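# Stand a fallen gift box upright and open lid

## Task

A closed gift box is lying on its side on the table. Turn it so it rests on its bottom, then open it so the lid is roughly upright or tilted back beyond upright. Concealed magnets keep the lid's flap closed, so opening it takes some pull.

## Robot and tools

Robot: a single arm carrying a right-handed five-finger hand. The arm's base sits 0.384 m above the table origin and is tilted, so base-frame z is not straight up. In base coordinates, up (against gravity) is roughly (-0.397, +0.283, +0.873). All reported hand poses, velocities, targets and camera poses use the base frame. The scene frame has its origin on the table below the base, +z up.

Hand point: a spot fixed to the palm, 0.05 m in front of it and 0.15 m out from the wrist flange. Its +z runs along the straightened fingers, +y leaves the palm face, +x runs across the palm away from the thumb. Straight fingers extend 0.06 to 0.07 m past the point and sit 0.06 m behind it along -y. A bracket on the little-finger side of the wrist can strike objects. With the fingers level, the wrist may hang lower than the hand point (up to about 0.11 m palm down, 0.23 m palm up) and reach the table first.

A command row always has 14 numbers, each in [-1, 1]: dx, dy, dz, rx, ry, rz, thumb_turn, thumb_bend, index, middle, ring, little, force_limit, speed. The first three are an offset of the hand point, along base-frame axes, from the current Hand target (not from the measured pose); 1.0 equals 0.6 m. rx, ry, rz form one rotation vector about the Hand target's position, 1.0 equals 180 degrees. These are offsets, never absolute poses. Finger numbers are absolute targets: -1 open/straight, +1 closed; thumb_turn -1 beside the palm, +1 across in front of it. force_limit maps -1..+1 to about 0..10 N at the fingertip (0..15 N for the two thumb motors); speed rises linearly from near zero at -1 to full at +0.48 and stays full above. A 0 finger value is a real command, so at the start read a result and resend the hand numbers it shows if you want the hand unchanged. Close slowly (speed -0.94 or below) for a gentle grip. The hand ignores new numbers while the arm is stopped.

Tools:
- execute_actions: actions is a list of actions; each action is a list of up to 15 rows, one per 1/30 s step; a short action repeats its last row. Every row in an action counts from the Hand target at that action's start, so resending an offset moves further. cameras picks images (names below, ["all"], or []); with a non-empty actions list and no cameras, no images come back.
- move: target is one 14-number row, or a list of up to 15 rows, all offsets from the same starting Hand target. speed is the path's top speed in m/s, 0.002 to 3.6 (default 0.25); rotation runs up to twice that in rad/s. blend (m) rounds corners in a list; 0 means stop at each point. stop_force (3 to 120 N) ends the path when the wrist sensor feels that much push against the motion; zero (default true) re-zeroes first, false counts from the last zero. blocking=false returns early while the move continues (not allowed with stop_force). Leave out stop_force when backing off a contact. The path ignores obstacles; faster means harder hits and more overshoot. Avoid paths passing near the arm's own base.
- wait: seconds from 0 to 10; holds the last command.
- stop: brakes a running move.
- zoom_image: camera (cam_head_left, cam_head_right or cam_wrist) and region [x0, y0, x1, y1] in pixels, at most 504 by 504, of that camera's newest image.
- show_instructions: shows the reference images.
- zero_wrist_force: sets the current wrist reading as zero.
- finished_scene: scene is the current scene's number; ends the scene for good, and the box must stay upright and open without the robot.

Results: end_effector_position (m) and end_effector_quat_wxyz in the base frame, velocities, the Hand target (last commanded pose after clipping; next offsets start here), joint positions and torques, Wrist force and Wrist torque along the hand's own axes (plus the peak since the last shown reading), and hand_measured, hand_stopped_by (moving, target, force, stalled, fault) and hand_load_n, each six values in motor order. A move adds a move: line ending in done, off_target, moving, held or fault, plus any limits (paced = pose clipped, held = steps withheld). Neither done nor off_target tells you whether something is touched. The hand point often rests short of the Hand target; resend the gap as an offset. Orientation commands are clipped to within 32 degrees of the measured orientation each step. To end a push, command back past the measured hand point.

Cameras: cam_head_left and cam_head_right (fixed, 672x504, on one bar beside the table) and cam_wrist (on the hand, 672x504). Calibrations are given; positions can be off by a few millimetres to centimetres.

Avoid: letting the box fall off the table or leaving it off the table; dropping or flinging it; slamming or hard pushes. Contact force near 150 N on the arm, or joint contact torque at 130 N m (first three joints) or 24.3 N m (wrist joints), freezes the arm for 10 s; after such a stop, if the grip pins the arm, release first. The arm is stiff, so aiming even slightly beyond a firm contact can fault. Holding loads or pushing at unreachable poses heats motors; at 85 °C the brakes lock for 30 s or more, and a MOTOR HOT line may warn at 70 °C. Don't overload fingers by pushing, pulling, twisting or swinging weight quickly.

Each tool is called after "Emit:" by a JSON object that holds its "fn" and its "kwargs".

Reference images:

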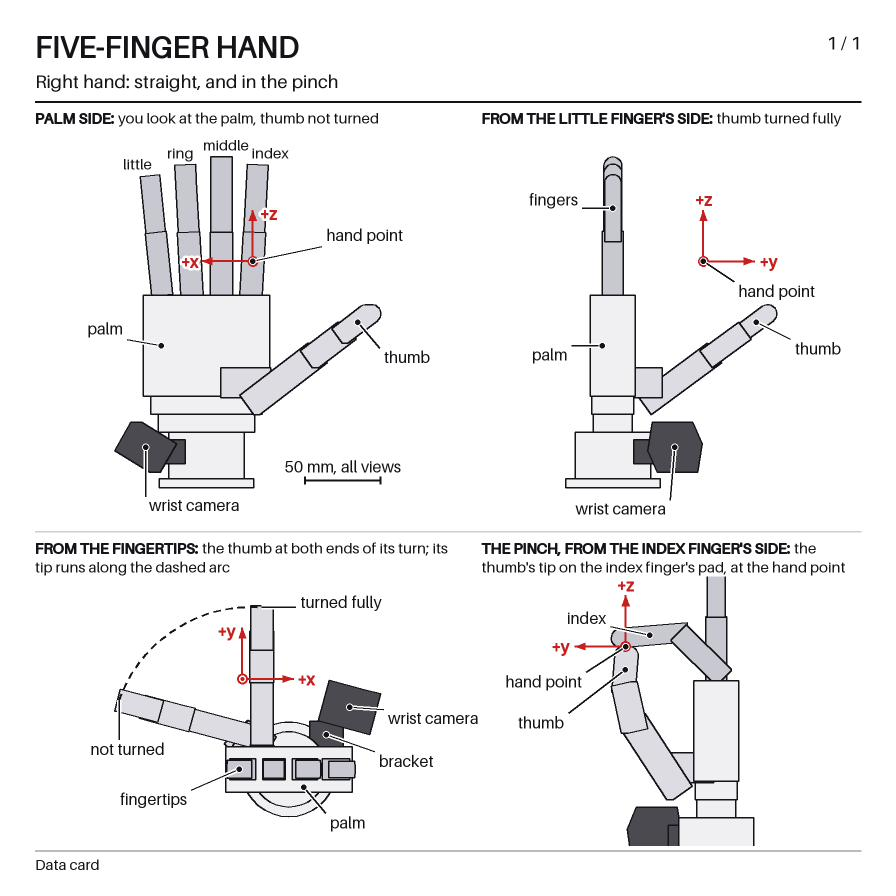

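## Session

Emit:
{"fn": "execute_actions", "kwargs": {"actions": []}}

Scene clock: 0.00 s.
end_effector_position=(+0.6091, +0.0548, +0.1663) hand_measured=(-1.000, -1.000, -1.000, -1.000, -1.000, -1.000) hand_load_n=(+0.0, +0.0, +0.0, +0.0, +0.0, +0.0) hand_stopped_by=(target, target, target, target, target, target) hand_force_limit=0.00 hand_speed=-0.80 end_effector_quat_wxyz=(+0.358, +0.310, +0.752, +0.459)
Joint positions: [-0.516 -1.204 2.045 -0.254 0.622 -0.767]
Joint velocities: within noise
Joint torques (N m): no reading
Wrist force (N): no reading
Wrist torque (N m): no reading
Wrist force, peak (N): no reading
Hand target: +0.6091, +0.0548, +0.1663; +0.358, +0.310, +0.752, +0.459

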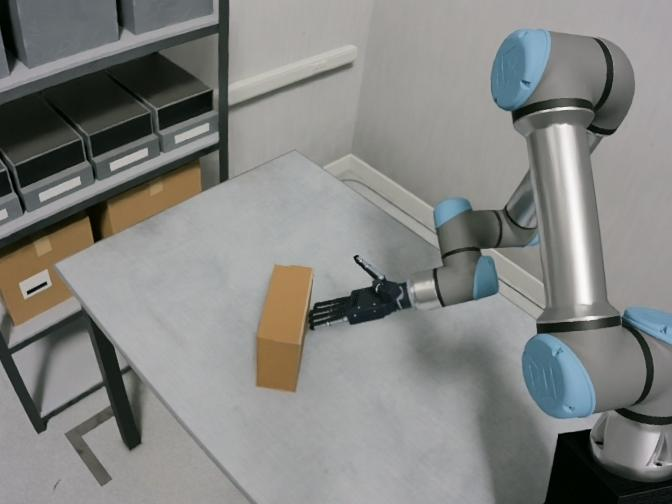

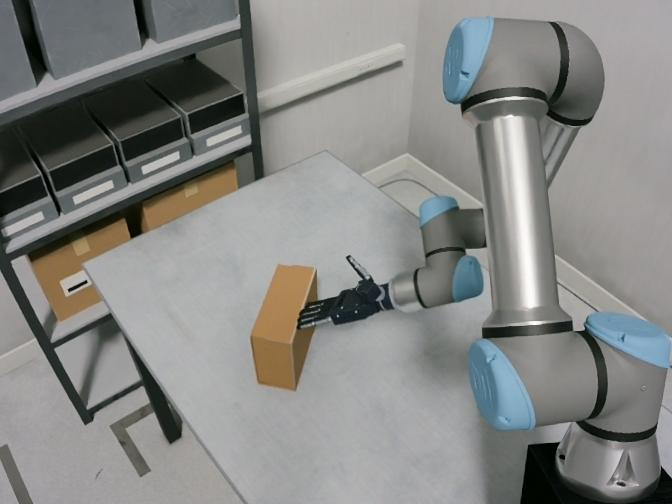

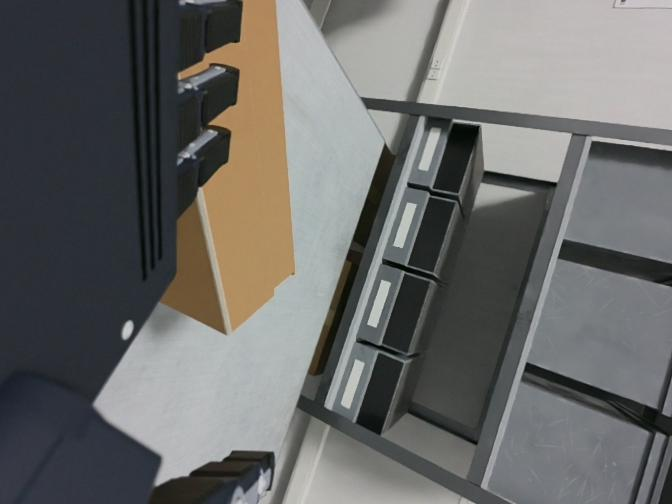

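Emit:
{"fn": "zoom_image", "kwargs": {"camera": "cam_head_left", "region": [220, 230, 360, 420]}}

Emit:
{"fn": "zoom_image", "kwargs": {"camera": "cam_head_right", "region": [220, 230, 360, 420]}}

Emit:
{"fn": "zoom_image", "kwargs": {"camera": "cam_wrist", "region": [90, 0, 400, 350]}}

Scaled by 2.653 from the camera's 672x504 image, which has a finer 960x720 frame.

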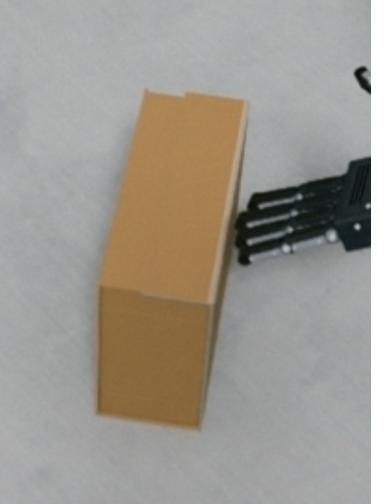

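Scaled by 2.653 from the camera's 672x504 image, which has a finer 960x720 frame.

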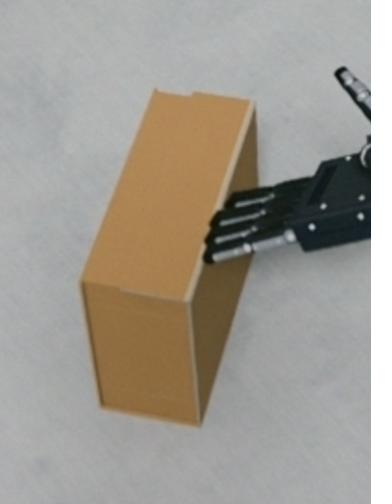

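Scaled by 1.440 from the camera's 672x504 image, which has a finer 960x720 frame.

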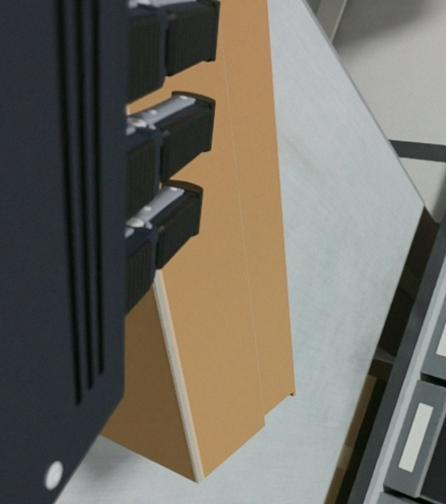

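Emit:
{"fn": "zoom_image", "kwargs": {"camera": "cam_head_left", "region": [245, 250, 335, 320]}}

Emit:
{"fn": "zoom_image", "kwargs": {"camera": "cam_head_left", "region": [245, 325, 335, 395]}}

Emit:
{"fn": "zoom_image", "kwargs": {"camera": "cam_head_right", "region": [240, 250, 330, 320]}}

Emit:
{"fn": "zoom_image", "kwargs": {"camera": "cam_head_right", "region": [240, 325, 330, 395]}}

Emit:
{"fn": "zoom_image", "kwargs": {"camera": "cam_wrist", "region": [150, 200, 330, 350]}}

Emit:
{"fn": "zoom_image", "kwargs": {"camera": "cam_wrist", "region": [150, 0, 330, 200]}}

Scaled by 5.600 from the camera's 672x504 image, which has a finer 960x720 frame.

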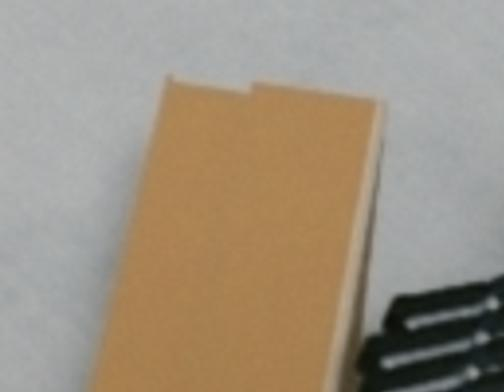

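Scaled by 5.600 from the camera's 672x504 image, which has a finer 960x720 frame.

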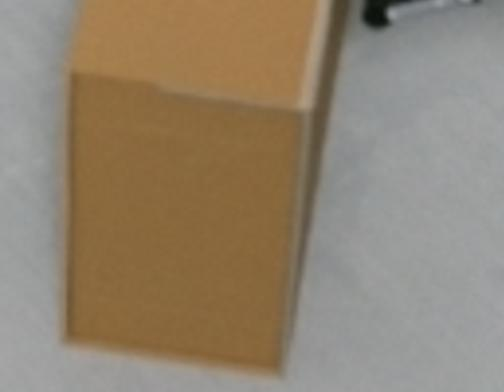

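Scaled by 5.600 from the camera's 672x504 image, which has a finer 960x720 frame.

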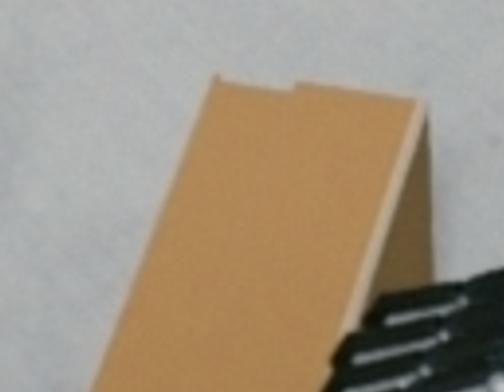

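Scaled by 5.600 from the camera's 672x504 image, which has a finer 960x720 frame.

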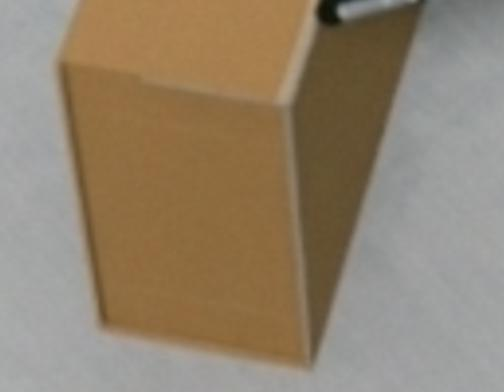

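Scaled by 2.800 from the camera's 672x504 image, which has a finer 960x720 frame.

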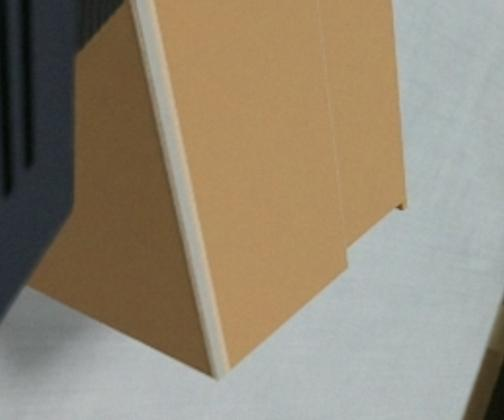

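Scaled by 2.520 from the camera's 672x504 image, which has a finer 960x720 frame.

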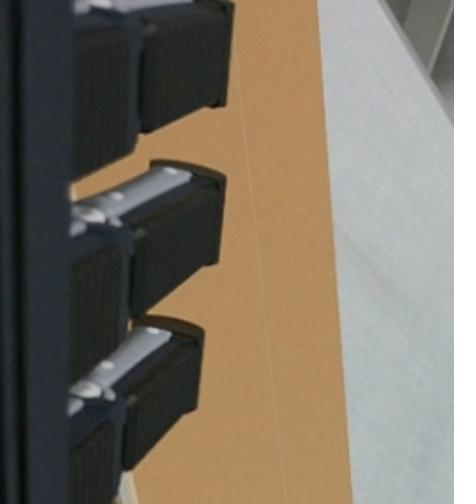

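Emit:
{"fn": "move", "kwargs": {"target": [0.0114, -0.0414, 0.0320, -0.40824, -0.05057, -0.32276, -1, -1, -1, -1, -1, -1, 0, -0.8], "speed": 0.3, "cameras": ["all"]}}

Scene clock: 735.93 s.
end_effector_position=(+0.6159, +0.0299, +0.1855) hand_measured=(-1.000, -1.000, -1.000, -1.000, -1.000, -1.000) hand_load_n=(+0.0, +0.0, +0.0, -0.5, +0.0, +0.0) hand_stopped_by=(target, target, target, target, target, target) hand_force_limit=0.00 hand_speed=-0.80 end_effector_quat_wxyz=(+0.682, +0.313, +0.609, -0.257)
Joint positions: [0.102 -1.132 2.066 -1.039 2.506 -1.54]
Joint torques (N m): [15.58 -23.75 7.83 -1.81 1.68 -2.8]
Wrist force (N): [-0.1 0.7 -0.6]
Wrist torque (N m): [0.30 -0.06 0.14]
Wrist force, peak (N): [0.2 1.3 -0.9]
Hand target: +0.6160, +0.0299, +0.1855; +0.682, +0.313, +0.609, -0.257
Off the commanded pose: 0.000 m, 0 deg.
move: done
camera_calibration:
cam_wrist: T_world_to_cam=[[0.764597, 0.633771, -0.117155, -0.461151], [-0.319258, 0.53034, 0.785375, 0.0254234], [0.55988, -0.563093, 0.607833, -0.324437], [0, 0, 0, 1]] pos_world=[0.542358, 0.0960931, 0.123211]

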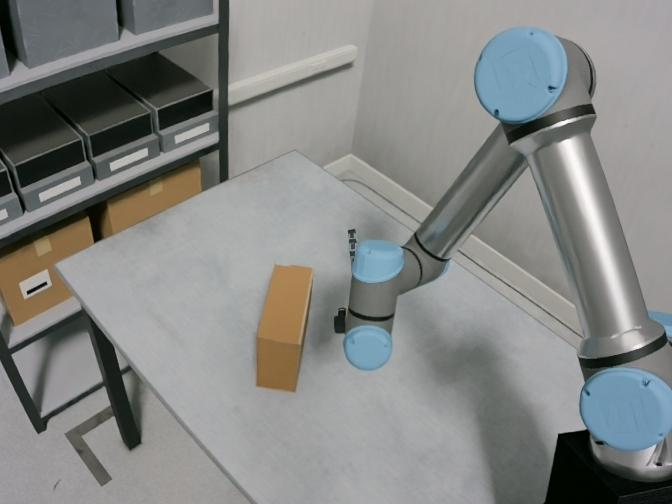

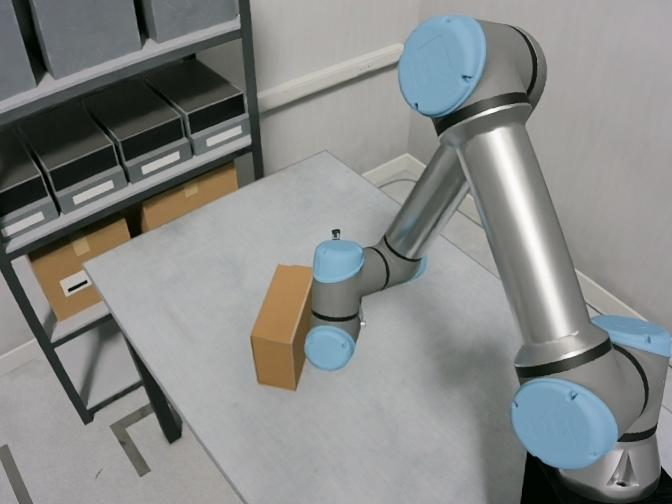

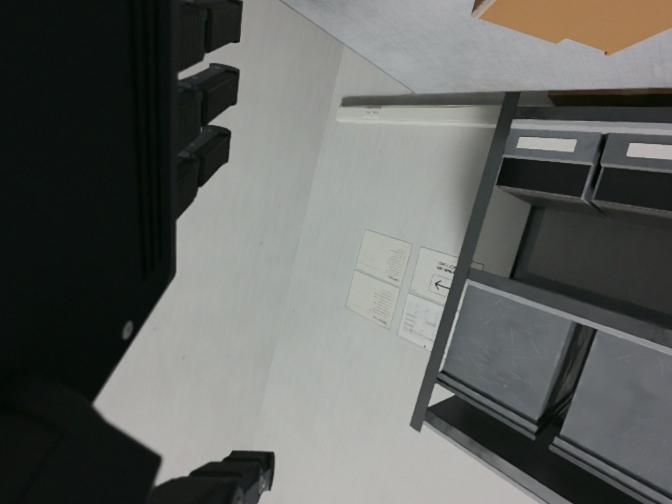

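Emit:
{"fn": "move", "kwargs": {"target": [[0.0741, -0.1802, 0.0732, 0.39168, 0.12746, 0.35946, -1, -1, -1, -1, -1, -1, 0, -0.8], [0.2193, -0.2280, -0.1603, 0.39168, 0.12746, 0.35946, -1, -1, -1, -1, -1, -1, 0, -0.8]], "speed": 0.3, "cameras": ["all"]}}

Scene clock: 857.27 s.
end_effector_position=(+0.7474, -0.1069, +0.0894) hand_measured=(-1.000, -1.000, -1.000, -1.000, -1.000, -1.000) hand_load_n=(+0.0, +0.0, +0.0, +0.0, +0.0, +0.0) hand_stopped_by=(target, target, target, target, target, target) hand_force_limit=0.00 hand_speed=-0.80 end_effector_quat_wxyz=(+0.296, +0.226, +0.814, +0.446) end_effector_velocity=(+0.001, -0.001, +0.000) end_effector_angular_velocity=(-0.001, -0.002, +0.001)
Joint positions: [-0.672 -0.56 1.145 0.615 0.475 -1.473]
Joint velocities: [0.001 0.002 -0.007 0.001 0 0.001]
Joint torques (N m): [11.88 -39.15 -21.65 4.25 0.44 2.66]
Wrist force (N): [-0.5 -0.1 -0.1]
Wrist torque (N m): [-0.03 0.09 -0.07]
Wrist force, peak (N): [-0.3 1.4 -0.9]
Hand target: +0.7475, -0.1069, +0.0893; +0.296, +0.226, +0.814, +0.446
Off the commanded pose: 0.000 m, 0 deg.
move: done
camera_calibration:
cam_wrist: T_world_to_cam=[[-0.0431376, 0.653173, 0.755979, 0.0415434], [0.220315, -0.731836, 0.644886, -0.310163], [0.974475, 0.194372, -0.112334, -0.581161], [0, 0, 0, 1]] pos_world=[0.636452, -0.141162, 0.10333]

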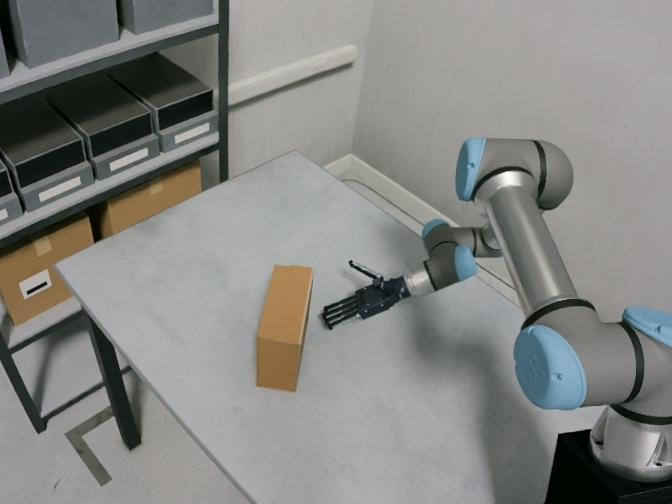

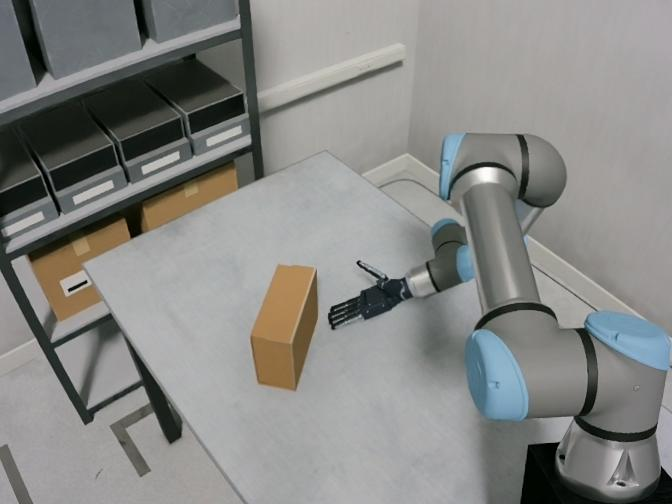

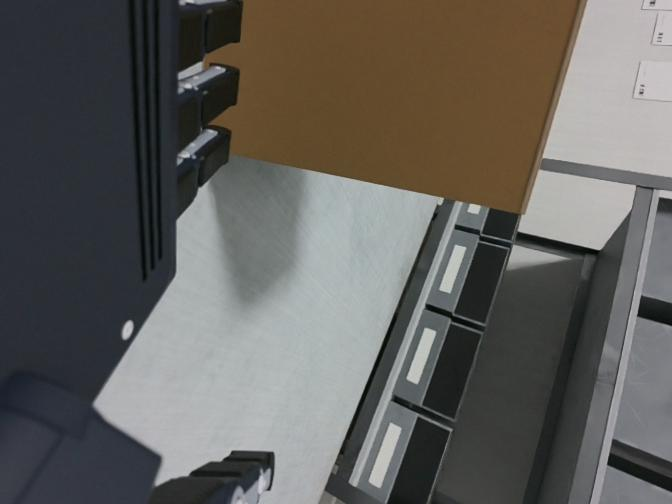

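Emit:
{"fn": "zoom_image", "kwargs": {"camera": "cam_head_left", "region": [290, 250, 430, 355]}}

Emit:
{"fn": "zoom_image", "kwargs": {"camera": "cam_head_right", "region": [290, 250, 430, 355]}}

Scaled by 3.600 from the camera's 672x504 image, which has a finer 960x720 frame.

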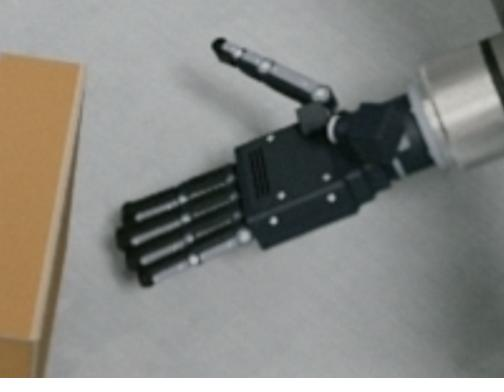

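Scaled by 3.600 from the camera's 672x504 image, which has a finer 960x720 frame.

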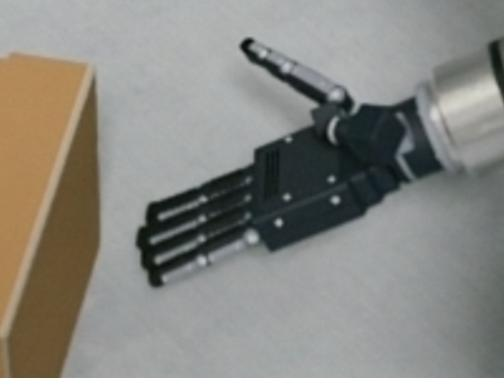

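Emit:
{"fn": "move", "kwargs": {"target": [[0.0356, 0.0441, 0.0019, -0.005, 0.0036, 0.0109, -1, -1, -1, -1, -1, -1, 0, -0.8], [0.0857, 0.0728, 0.0153, -0.0132, 0.0095, 0.0291, -1, -1, -1, -1, -1, -1, 0, -0.8], [0.1288, 0.1136, 0.0217, -0.0221, 0.0158, 0.0485, -1, -1, -1, -1, -1, -1, 0, -0.8]], "speed": 0.06, "blend": 0.01, "stop_force": 25, "cameras": ["all"]}}

Scene clock: 889.13 s.
end_effector_position=(+0.8248, -0.0387, +0.1023) hand_measured=(-1.000, -1.000, -1.000, -1.000, -1.000, -1.000) hand_load_n=(+0.0, +0.0, -0.5, +0.0, +0.0, +0.0) hand_stopped_by=(target, target, target, target, target, target) hand_force_limit=0.00 hand_speed=-0.80 end_effector_quat_wxyz=(+0.249, +0.164, +0.851, +0.433)
Joint positions: [-0.521 -0.364 0.657 0.962 0.555 -1.534]
Joint torques (N m): [15.64 -43.04 -25.12 4.32 0.38 -3.04]
Wrist force (N): [0.0 0.0 -0.7]
Wrist torque (N m): [0.02 0.09 0.06]
Wrist force, peak (N): [-0.1 0.6 -1.6]
Hand target: +0.8248, -0.0387, +0.1023; +0.249, +0.164, +0.851, +0.433
Off the commanded pose: 0.000 m, 0 deg.
move: done
camera_calibration:
cam_wrist: T_world_to_cam=[[-0.109288, 0.692626, 0.712969, 0.0510281], [0.358192, -0.641636, 0.678234, -0.399398], [0.927229, 0.329503, -0.17797, -0.617467], [0, 0, 0, 1]] pos_world=[0.721172, -0.0881544, 0.124613]

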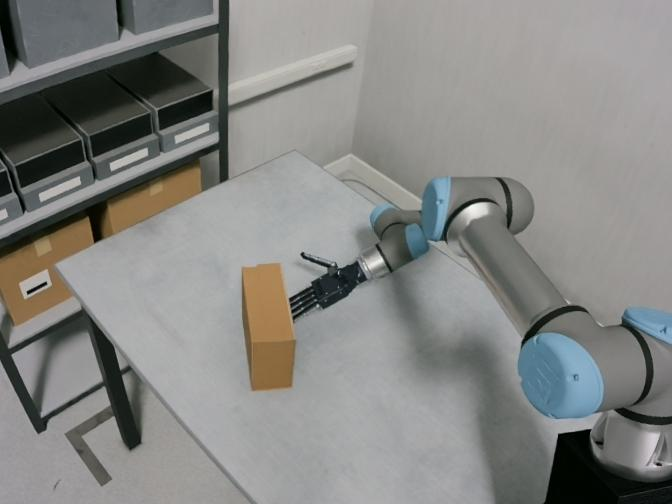

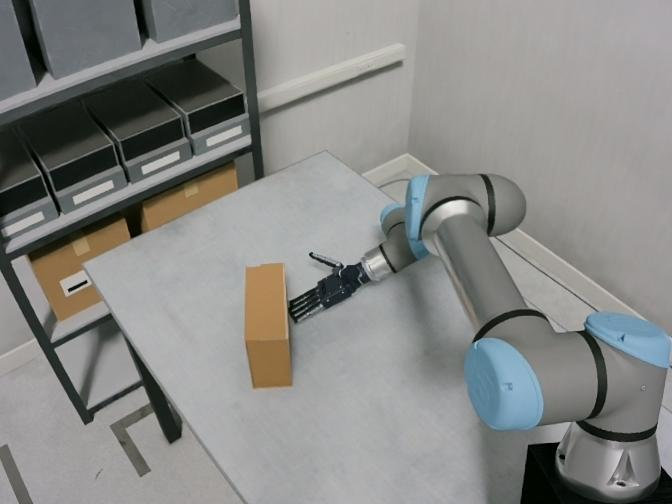

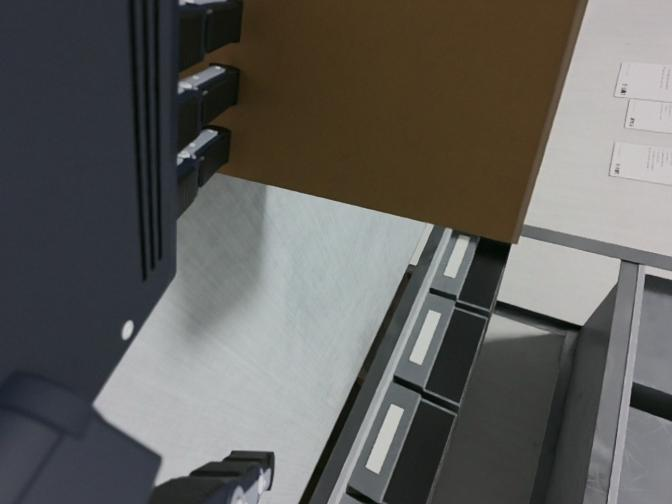

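Emit:
{"fn": "zoom_image", "kwargs": {"camera": "cam_head_left", "region": [225, 250, 365, 400]}}

Emit:
{"fn": "zoom_image", "kwargs": {"camera": "cam_head_right", "region": [225, 250, 365, 400]}}

Scaled by 3.360 from the camera's 672x504 image, which has a finer 960x720 frame.

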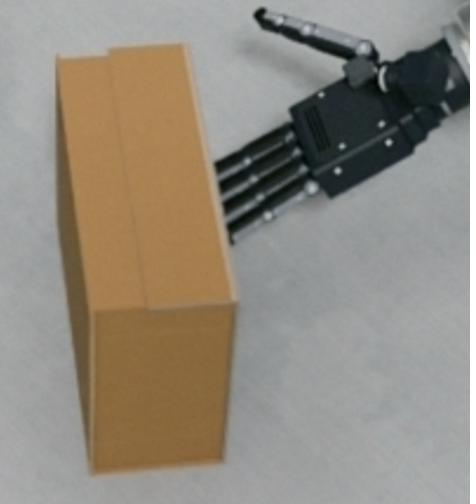

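Scaled by 3.360 from the camera's 672x504 image, which has a finer 960x720 frame.

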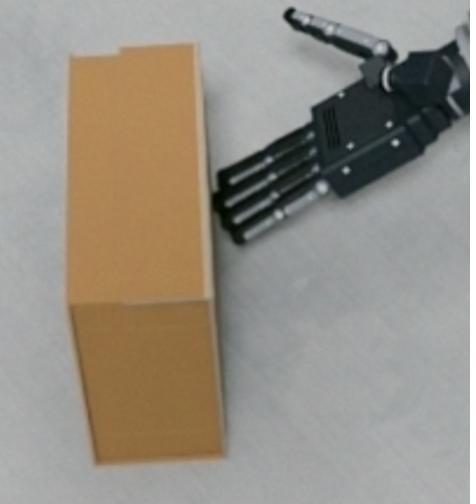

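Emit:
{"fn": "move", "kwargs": {"target": [[-0.1946, -0.0901, 0.1317, 0, 0, 0, -1, -1, -1, -1, -1, -1, 0, -0.8], [-0.4702, 0.3946, 0.2022, -0.40034, -0.33663, -0.09958, -1, -1, -1, -1, -1, -1, 0, -0.8], [-0.2464, 0.5986, 0.0658, -0.40034, -0.33663, -0.09958, -1, -1, -1, -1, -1, -1, 0, -0.8]], "speed": 0.3, "blend": 0.03, "cameras": ["all"]}}

Scene clock: 995.83 s.
end_effector_position=(+0.6769, +0.3204, +0.1418) hand_measured=(-1.000, -1.000, -1.000, -1.000, -1.000, -1.000) hand_load_n=(+0.0, +0.0, +0.0, +0.0, +0.0, +0.0) hand_stopped_by=(target, target, target, target, target, target) hand_force_limit=0.00 hand_speed=-0.80 end_effector_quat_wxyz=(+0.717, -0.114, +0.672, -0.142)
Joint positions: [0.277 -1.006 1.898 -0.965 1.874 -1.956]
Joint torques (N m): [23.29 -28.6 -20.45 1.35 1.34 -2.86]
Wrist force (N): [0.1 0.7 -0.7]
Wrist torque (N m): [0.29 -0.10 0.14]
Wrist force, peak (N): [0.2 0.4 -2.2]
Hand target: +0.6770, +0.3204, +0.1418; +0.717, -0.114, +0.672, -0.142
Off the commanded pose: 0.000 m, 0 deg.
move: done
camera_calibration:
cam_wrist: T_world_to_cam=[[0.0966721, 0.82377, -0.558621, -0.243072], [-0.590277, 0.499347, 0.634212, 0.139946], [0.801391, 0.268431, 0.534526, -0.587841], [0, 0, 0, 1]] pos_world=[0.577195, 0.288149, 0.0896753]

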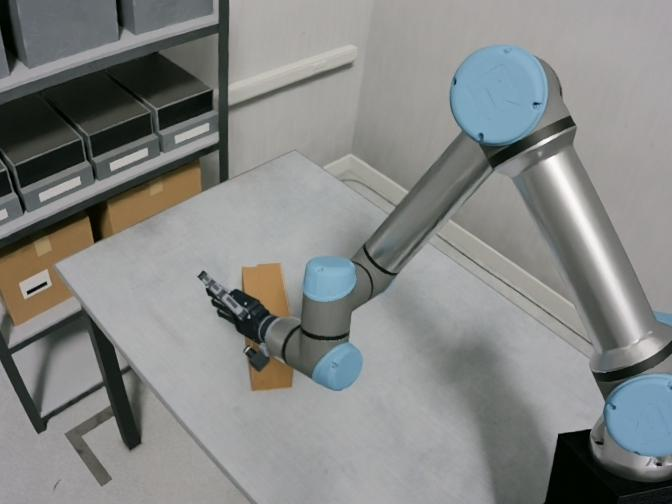

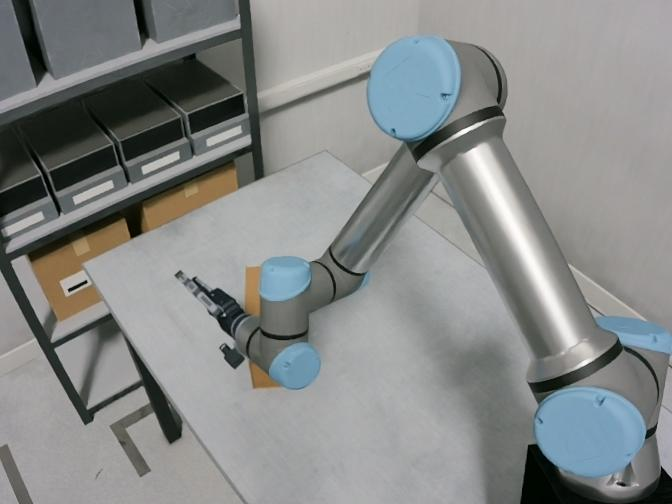

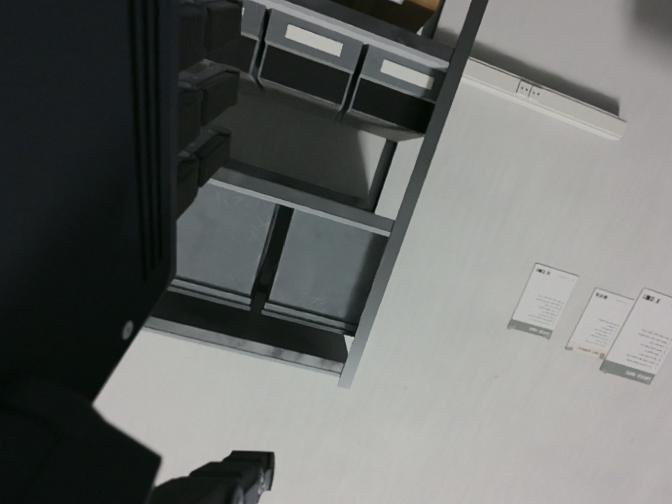

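Emit:
{"fn": "move", "kwargs": {"target": [0.1323, -0.0946, -0.2910, 0, 0, 0, -1, -1, -1, -1, -1, -1, 0, -0.8], "speed": 0.2, "cameras": ["all"]}}

Scene clock: 1004.97 s.
end_effector_position=(+0.7563, +0.2637, -0.0327) hand_measured=(-1.000, -1.000, -1.000, -1.000, -1.000, -1.000) hand_load_n=(+0.0, +0.0, +0.0, +0.0, +0.0, +0.0) hand_stopped_by=(target, target, target, target, target, target) hand_force_limit=0.00 hand_speed=-0.80 end_effector_quat_wxyz=(+0.717, -0.114, +0.672, -0.142)
Joint positions: [0.135 -0.584 1.716 -1.202 1.732 -1.945]
Joint torques (N m): [13.06 -29.98 -14.19 -2.24 -2.36 2.63]
Wrist force (N): [0.1 0.7 -0.7]
Wrist torque (N m): [0.31 -0.10 0.09]
Wrist force, peak (N): [-0.2 1.2 -0.8]
Hand target: +0.7564, +0.2637, -0.0328; +0.717, -0.114, +0.672, -0.142
Off the commanded pose: 0.000 m, 0 deg.
move: done
camera_calibration:
cam_wrist: T_world_to_cam=[[0.0966721, 0.82377, -0.558621, -0.301602], [-0.590277, 0.499347, 0.634212, 0.325747], [0.801391, 0.268431, 0.534526, -0.543003], [0, 0, 0, 1]] pos_world=[0.656595, 0.231549, -0.0848247]

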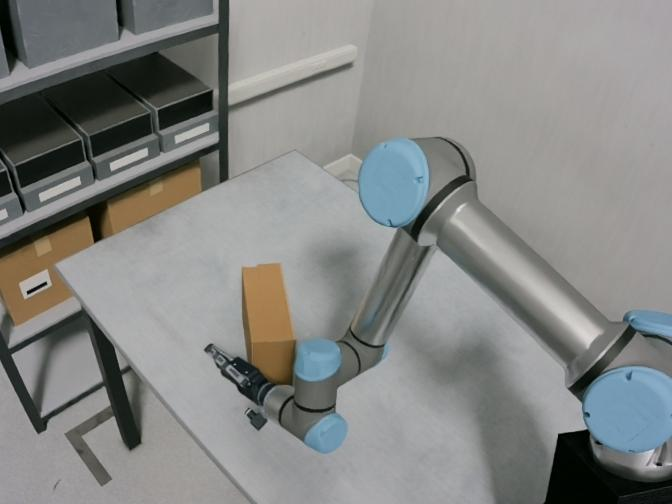

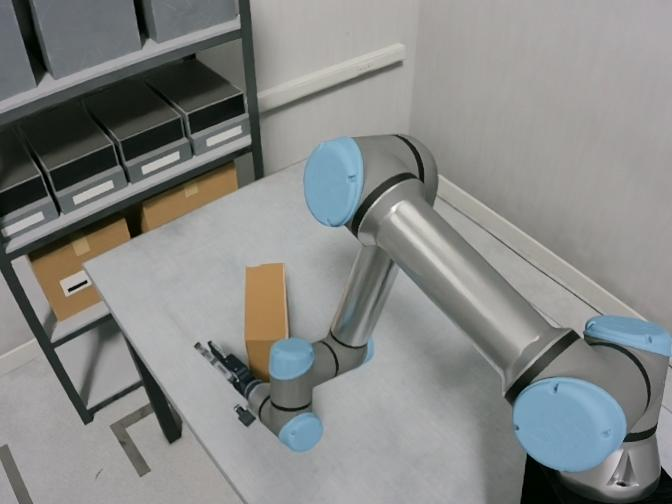

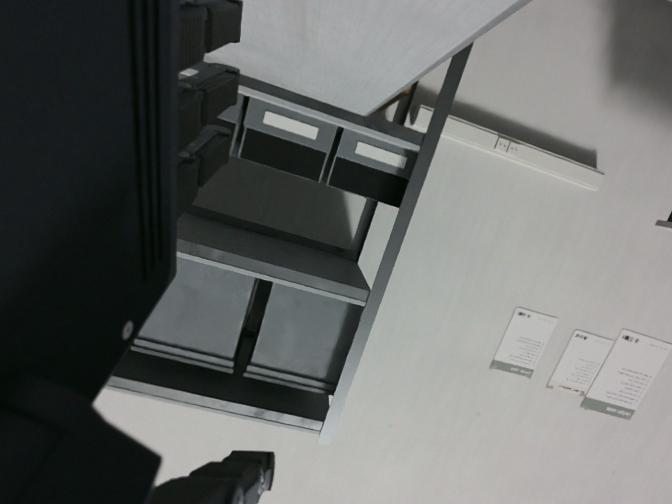

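Emit:
{"fn": "move", "kwargs": {"target": [-0.01225, -0.2502, 0.0757, 0, 0, 0, -1, -1, -1, -1, -1, -1, 0, -0.8], "speed": 0.06, "stop_force": 25, "cameras": ["all"]}}

Scene clock: 1020.30 s.
end_effector_position=(+0.7490, +0.1136, +0.0126) hand_measured=(-1.000, -1.000, -1.000, -1.000, -1.000, -1.000) hand_load_n=(-0.5, +0.0, +0.0, +0.0, +0.0, +0.0) hand_stopped_by=(target, target, target, target, target, target) hand_force_limit=0.00 hand_speed=-0.80 end_effector_quat_wxyz=(+0.717, -0.114, +0.672, -0.142)
Joint positions: [-0.163 -0.729 1.883 -1.223 1.435 -1.924]
Joint torques (N m): [7.06 -51.26 13.81 1.27 -2.45 2.55]
Wrist force (N): [0.7 1.5 -0.9]
Wrist torque (N m): [0.36 -0.17 0.12]
Wrist force, peak (N): [-0.1 2.4 -1.2]
Hand target: +0.7490, +0.1136, +0.0126; +0.717, -0.114, +0.672, -0.142
Off the commanded pose: 0.000 m, 0 deg.
move: done
camera_calibration:
cam_wrist: T_world_to_cam=[[0.0966721, 0.82377, -0.558621, -0.15187], [-0.590277, 0.499347, 0.634212, 0.367769], [0.801391, 0.268431, 0.534526, -0.521129], [0, 0, 0, 1]] pos_world=[0.649395, 0.0813487, -0.0395247]

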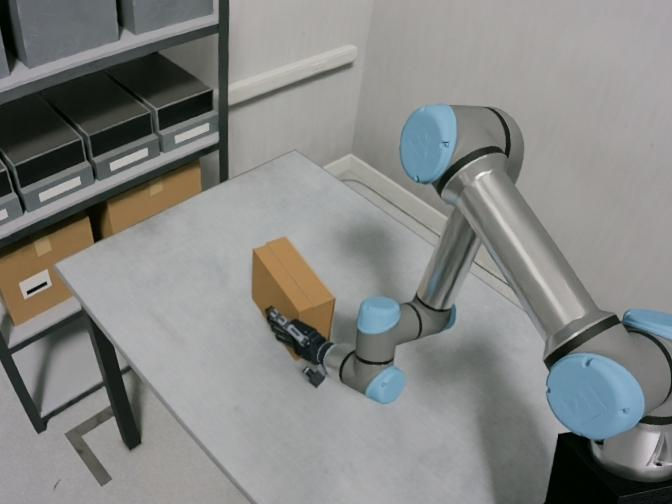

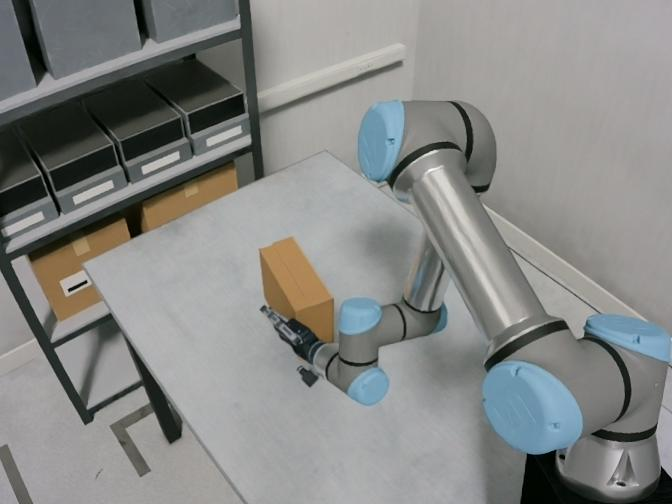

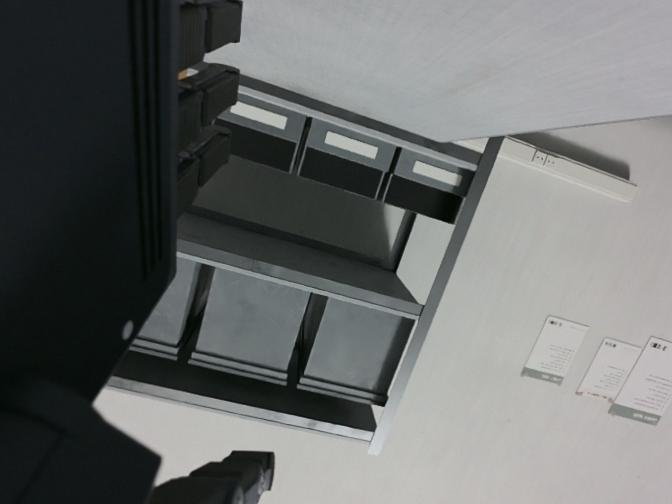

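Emit:
{"fn": "zoom_image", "kwargs": {"camera": "cam_head_left", "region": [235, 225, 375, 395]}}

Emit:
{"fn": "zoom_image", "kwargs": {"camera": "cam_head_right", "region": [235, 225, 375, 395]}}

Scaled by 2.965 from the camera's 672x504 image, which has a finer 960x720 frame.

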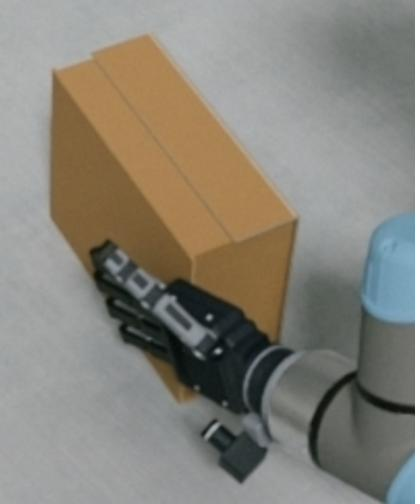

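Scaled by 2.965 from the camera's 672x504 image, which has a finer 960x720 frame.

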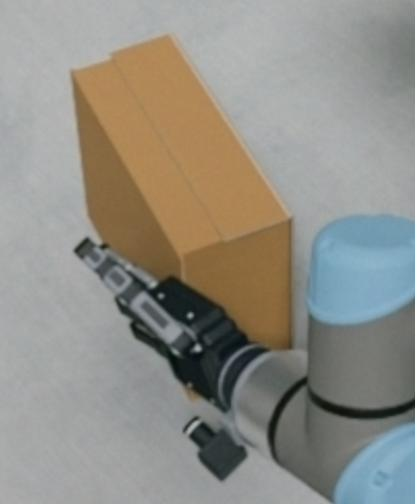

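Emit:
{"fn": "move", "kwargs": {"target": [[0.0023, 0.0478, -0.0145, 0, 0, 0, -1, -1, -1, -1, -1, -1, 0, -0.8], [-0.13, 0.1424, 0.2765, 0, 0, 0, -1, -1, -1, -1, -1, -1, 0, -0.8], [-0.0826, -0.1792, 0.4026, 0.03225, -0.1276, -0.02577, -1, -1, -1, -1, -1, -1, 0, -0.8], [0.0153, -0.2492, 0.1872, 0.03225, -0.1276, -0.02577, -1, -1, -1, -1, -1, -1, 0, -0.8]], "speed": 0.25, "blend": [0.01, 0.03, 0.03, 0], "cameras": ["all"]}}

Scene clock: 1090.70 s.
end_effector_position=(+0.7581, -0.0359, +0.1250) hand_measured=(-1.000, -1.000, -1.000, -1.000, -1.000, -1.000) hand_load_n=(+0.0, +0.0, +0.0, +0.0, +0.0, +0.0) hand_stopped_by=(target, target, target, target, target, target) hand_force_limit=0.00 hand_speed=-0.80 end_effector_quat_wxyz=(+0.835, -0.020, +0.527, -0.156)
Joint positions: [-0.379 -0.73 1.881 -1.623 1.363 -1.69]
Joint torques (N m): [16.79 -31.04 -12.32 -2.95 1.64 2.65]
Wrist force (N): [0.0 0.5 -0.7]
Wrist torque (N m): [0.29 -0.13 0.08]
Wrist force, peak (N): [-0.9 1.7 -1.3]
Hand target: +0.7582, -0.0360, +0.1249; +0.835, -0.020, +0.527, -0.156
Off the commanded pose: 0.000 m, 0 deg.
move: done
camera_calibration:
cam_wrist: T_world_to_cam=[[0.356554, 0.853413, -0.380205, -0.185089], [-0.76171, 0.50118, 0.410628, 0.534405], [0.540987, 0.143195, 0.828751, -0.392236], [0, 0, 0, 1]] pos_world=[0.685251, -0.0537097, 0.0352528]

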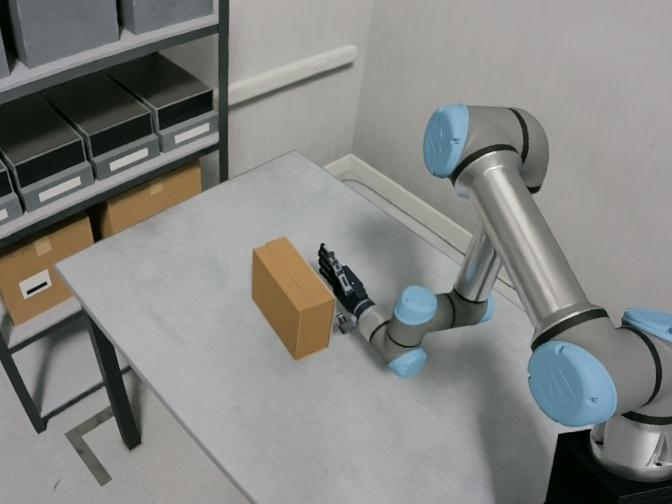

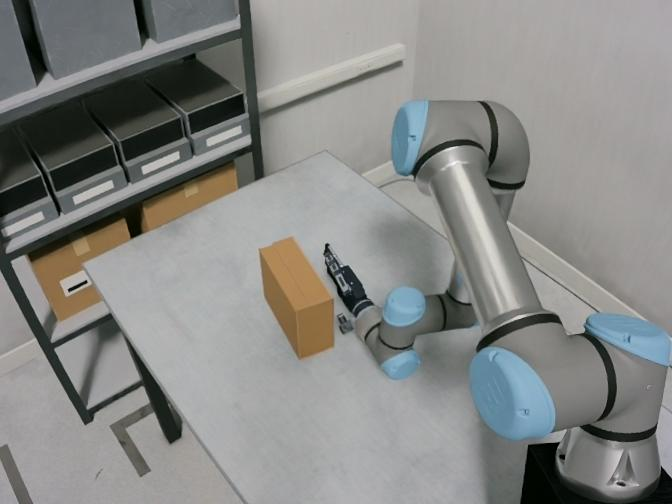

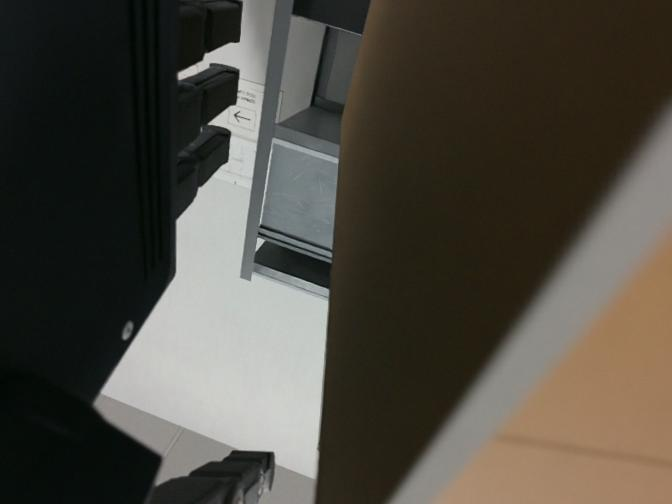

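Emit:
{"fn": "zoom_image", "kwargs": {"camera": "cam_head_left", "region": [245, 230, 385, 370]}}

Emit:
{"fn": "zoom_image", "kwargs": {"camera": "cam_head_right", "region": [245, 230, 385, 370]}}

Scaled by 3.600 from the camera's 672x504 image, which has a finer 960x720 frame.

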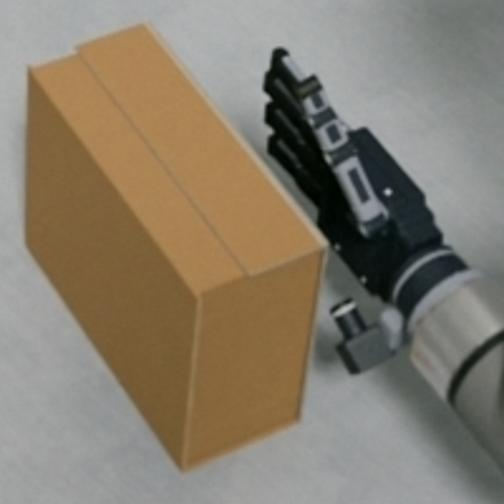

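Scaled by 3.600 from the camera's 672x504 image, which has a finer 960x720 frame.

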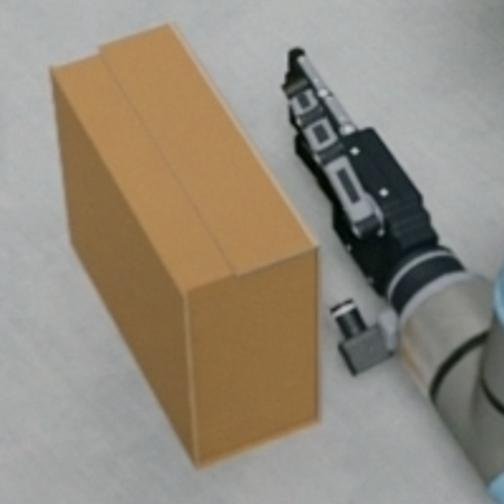

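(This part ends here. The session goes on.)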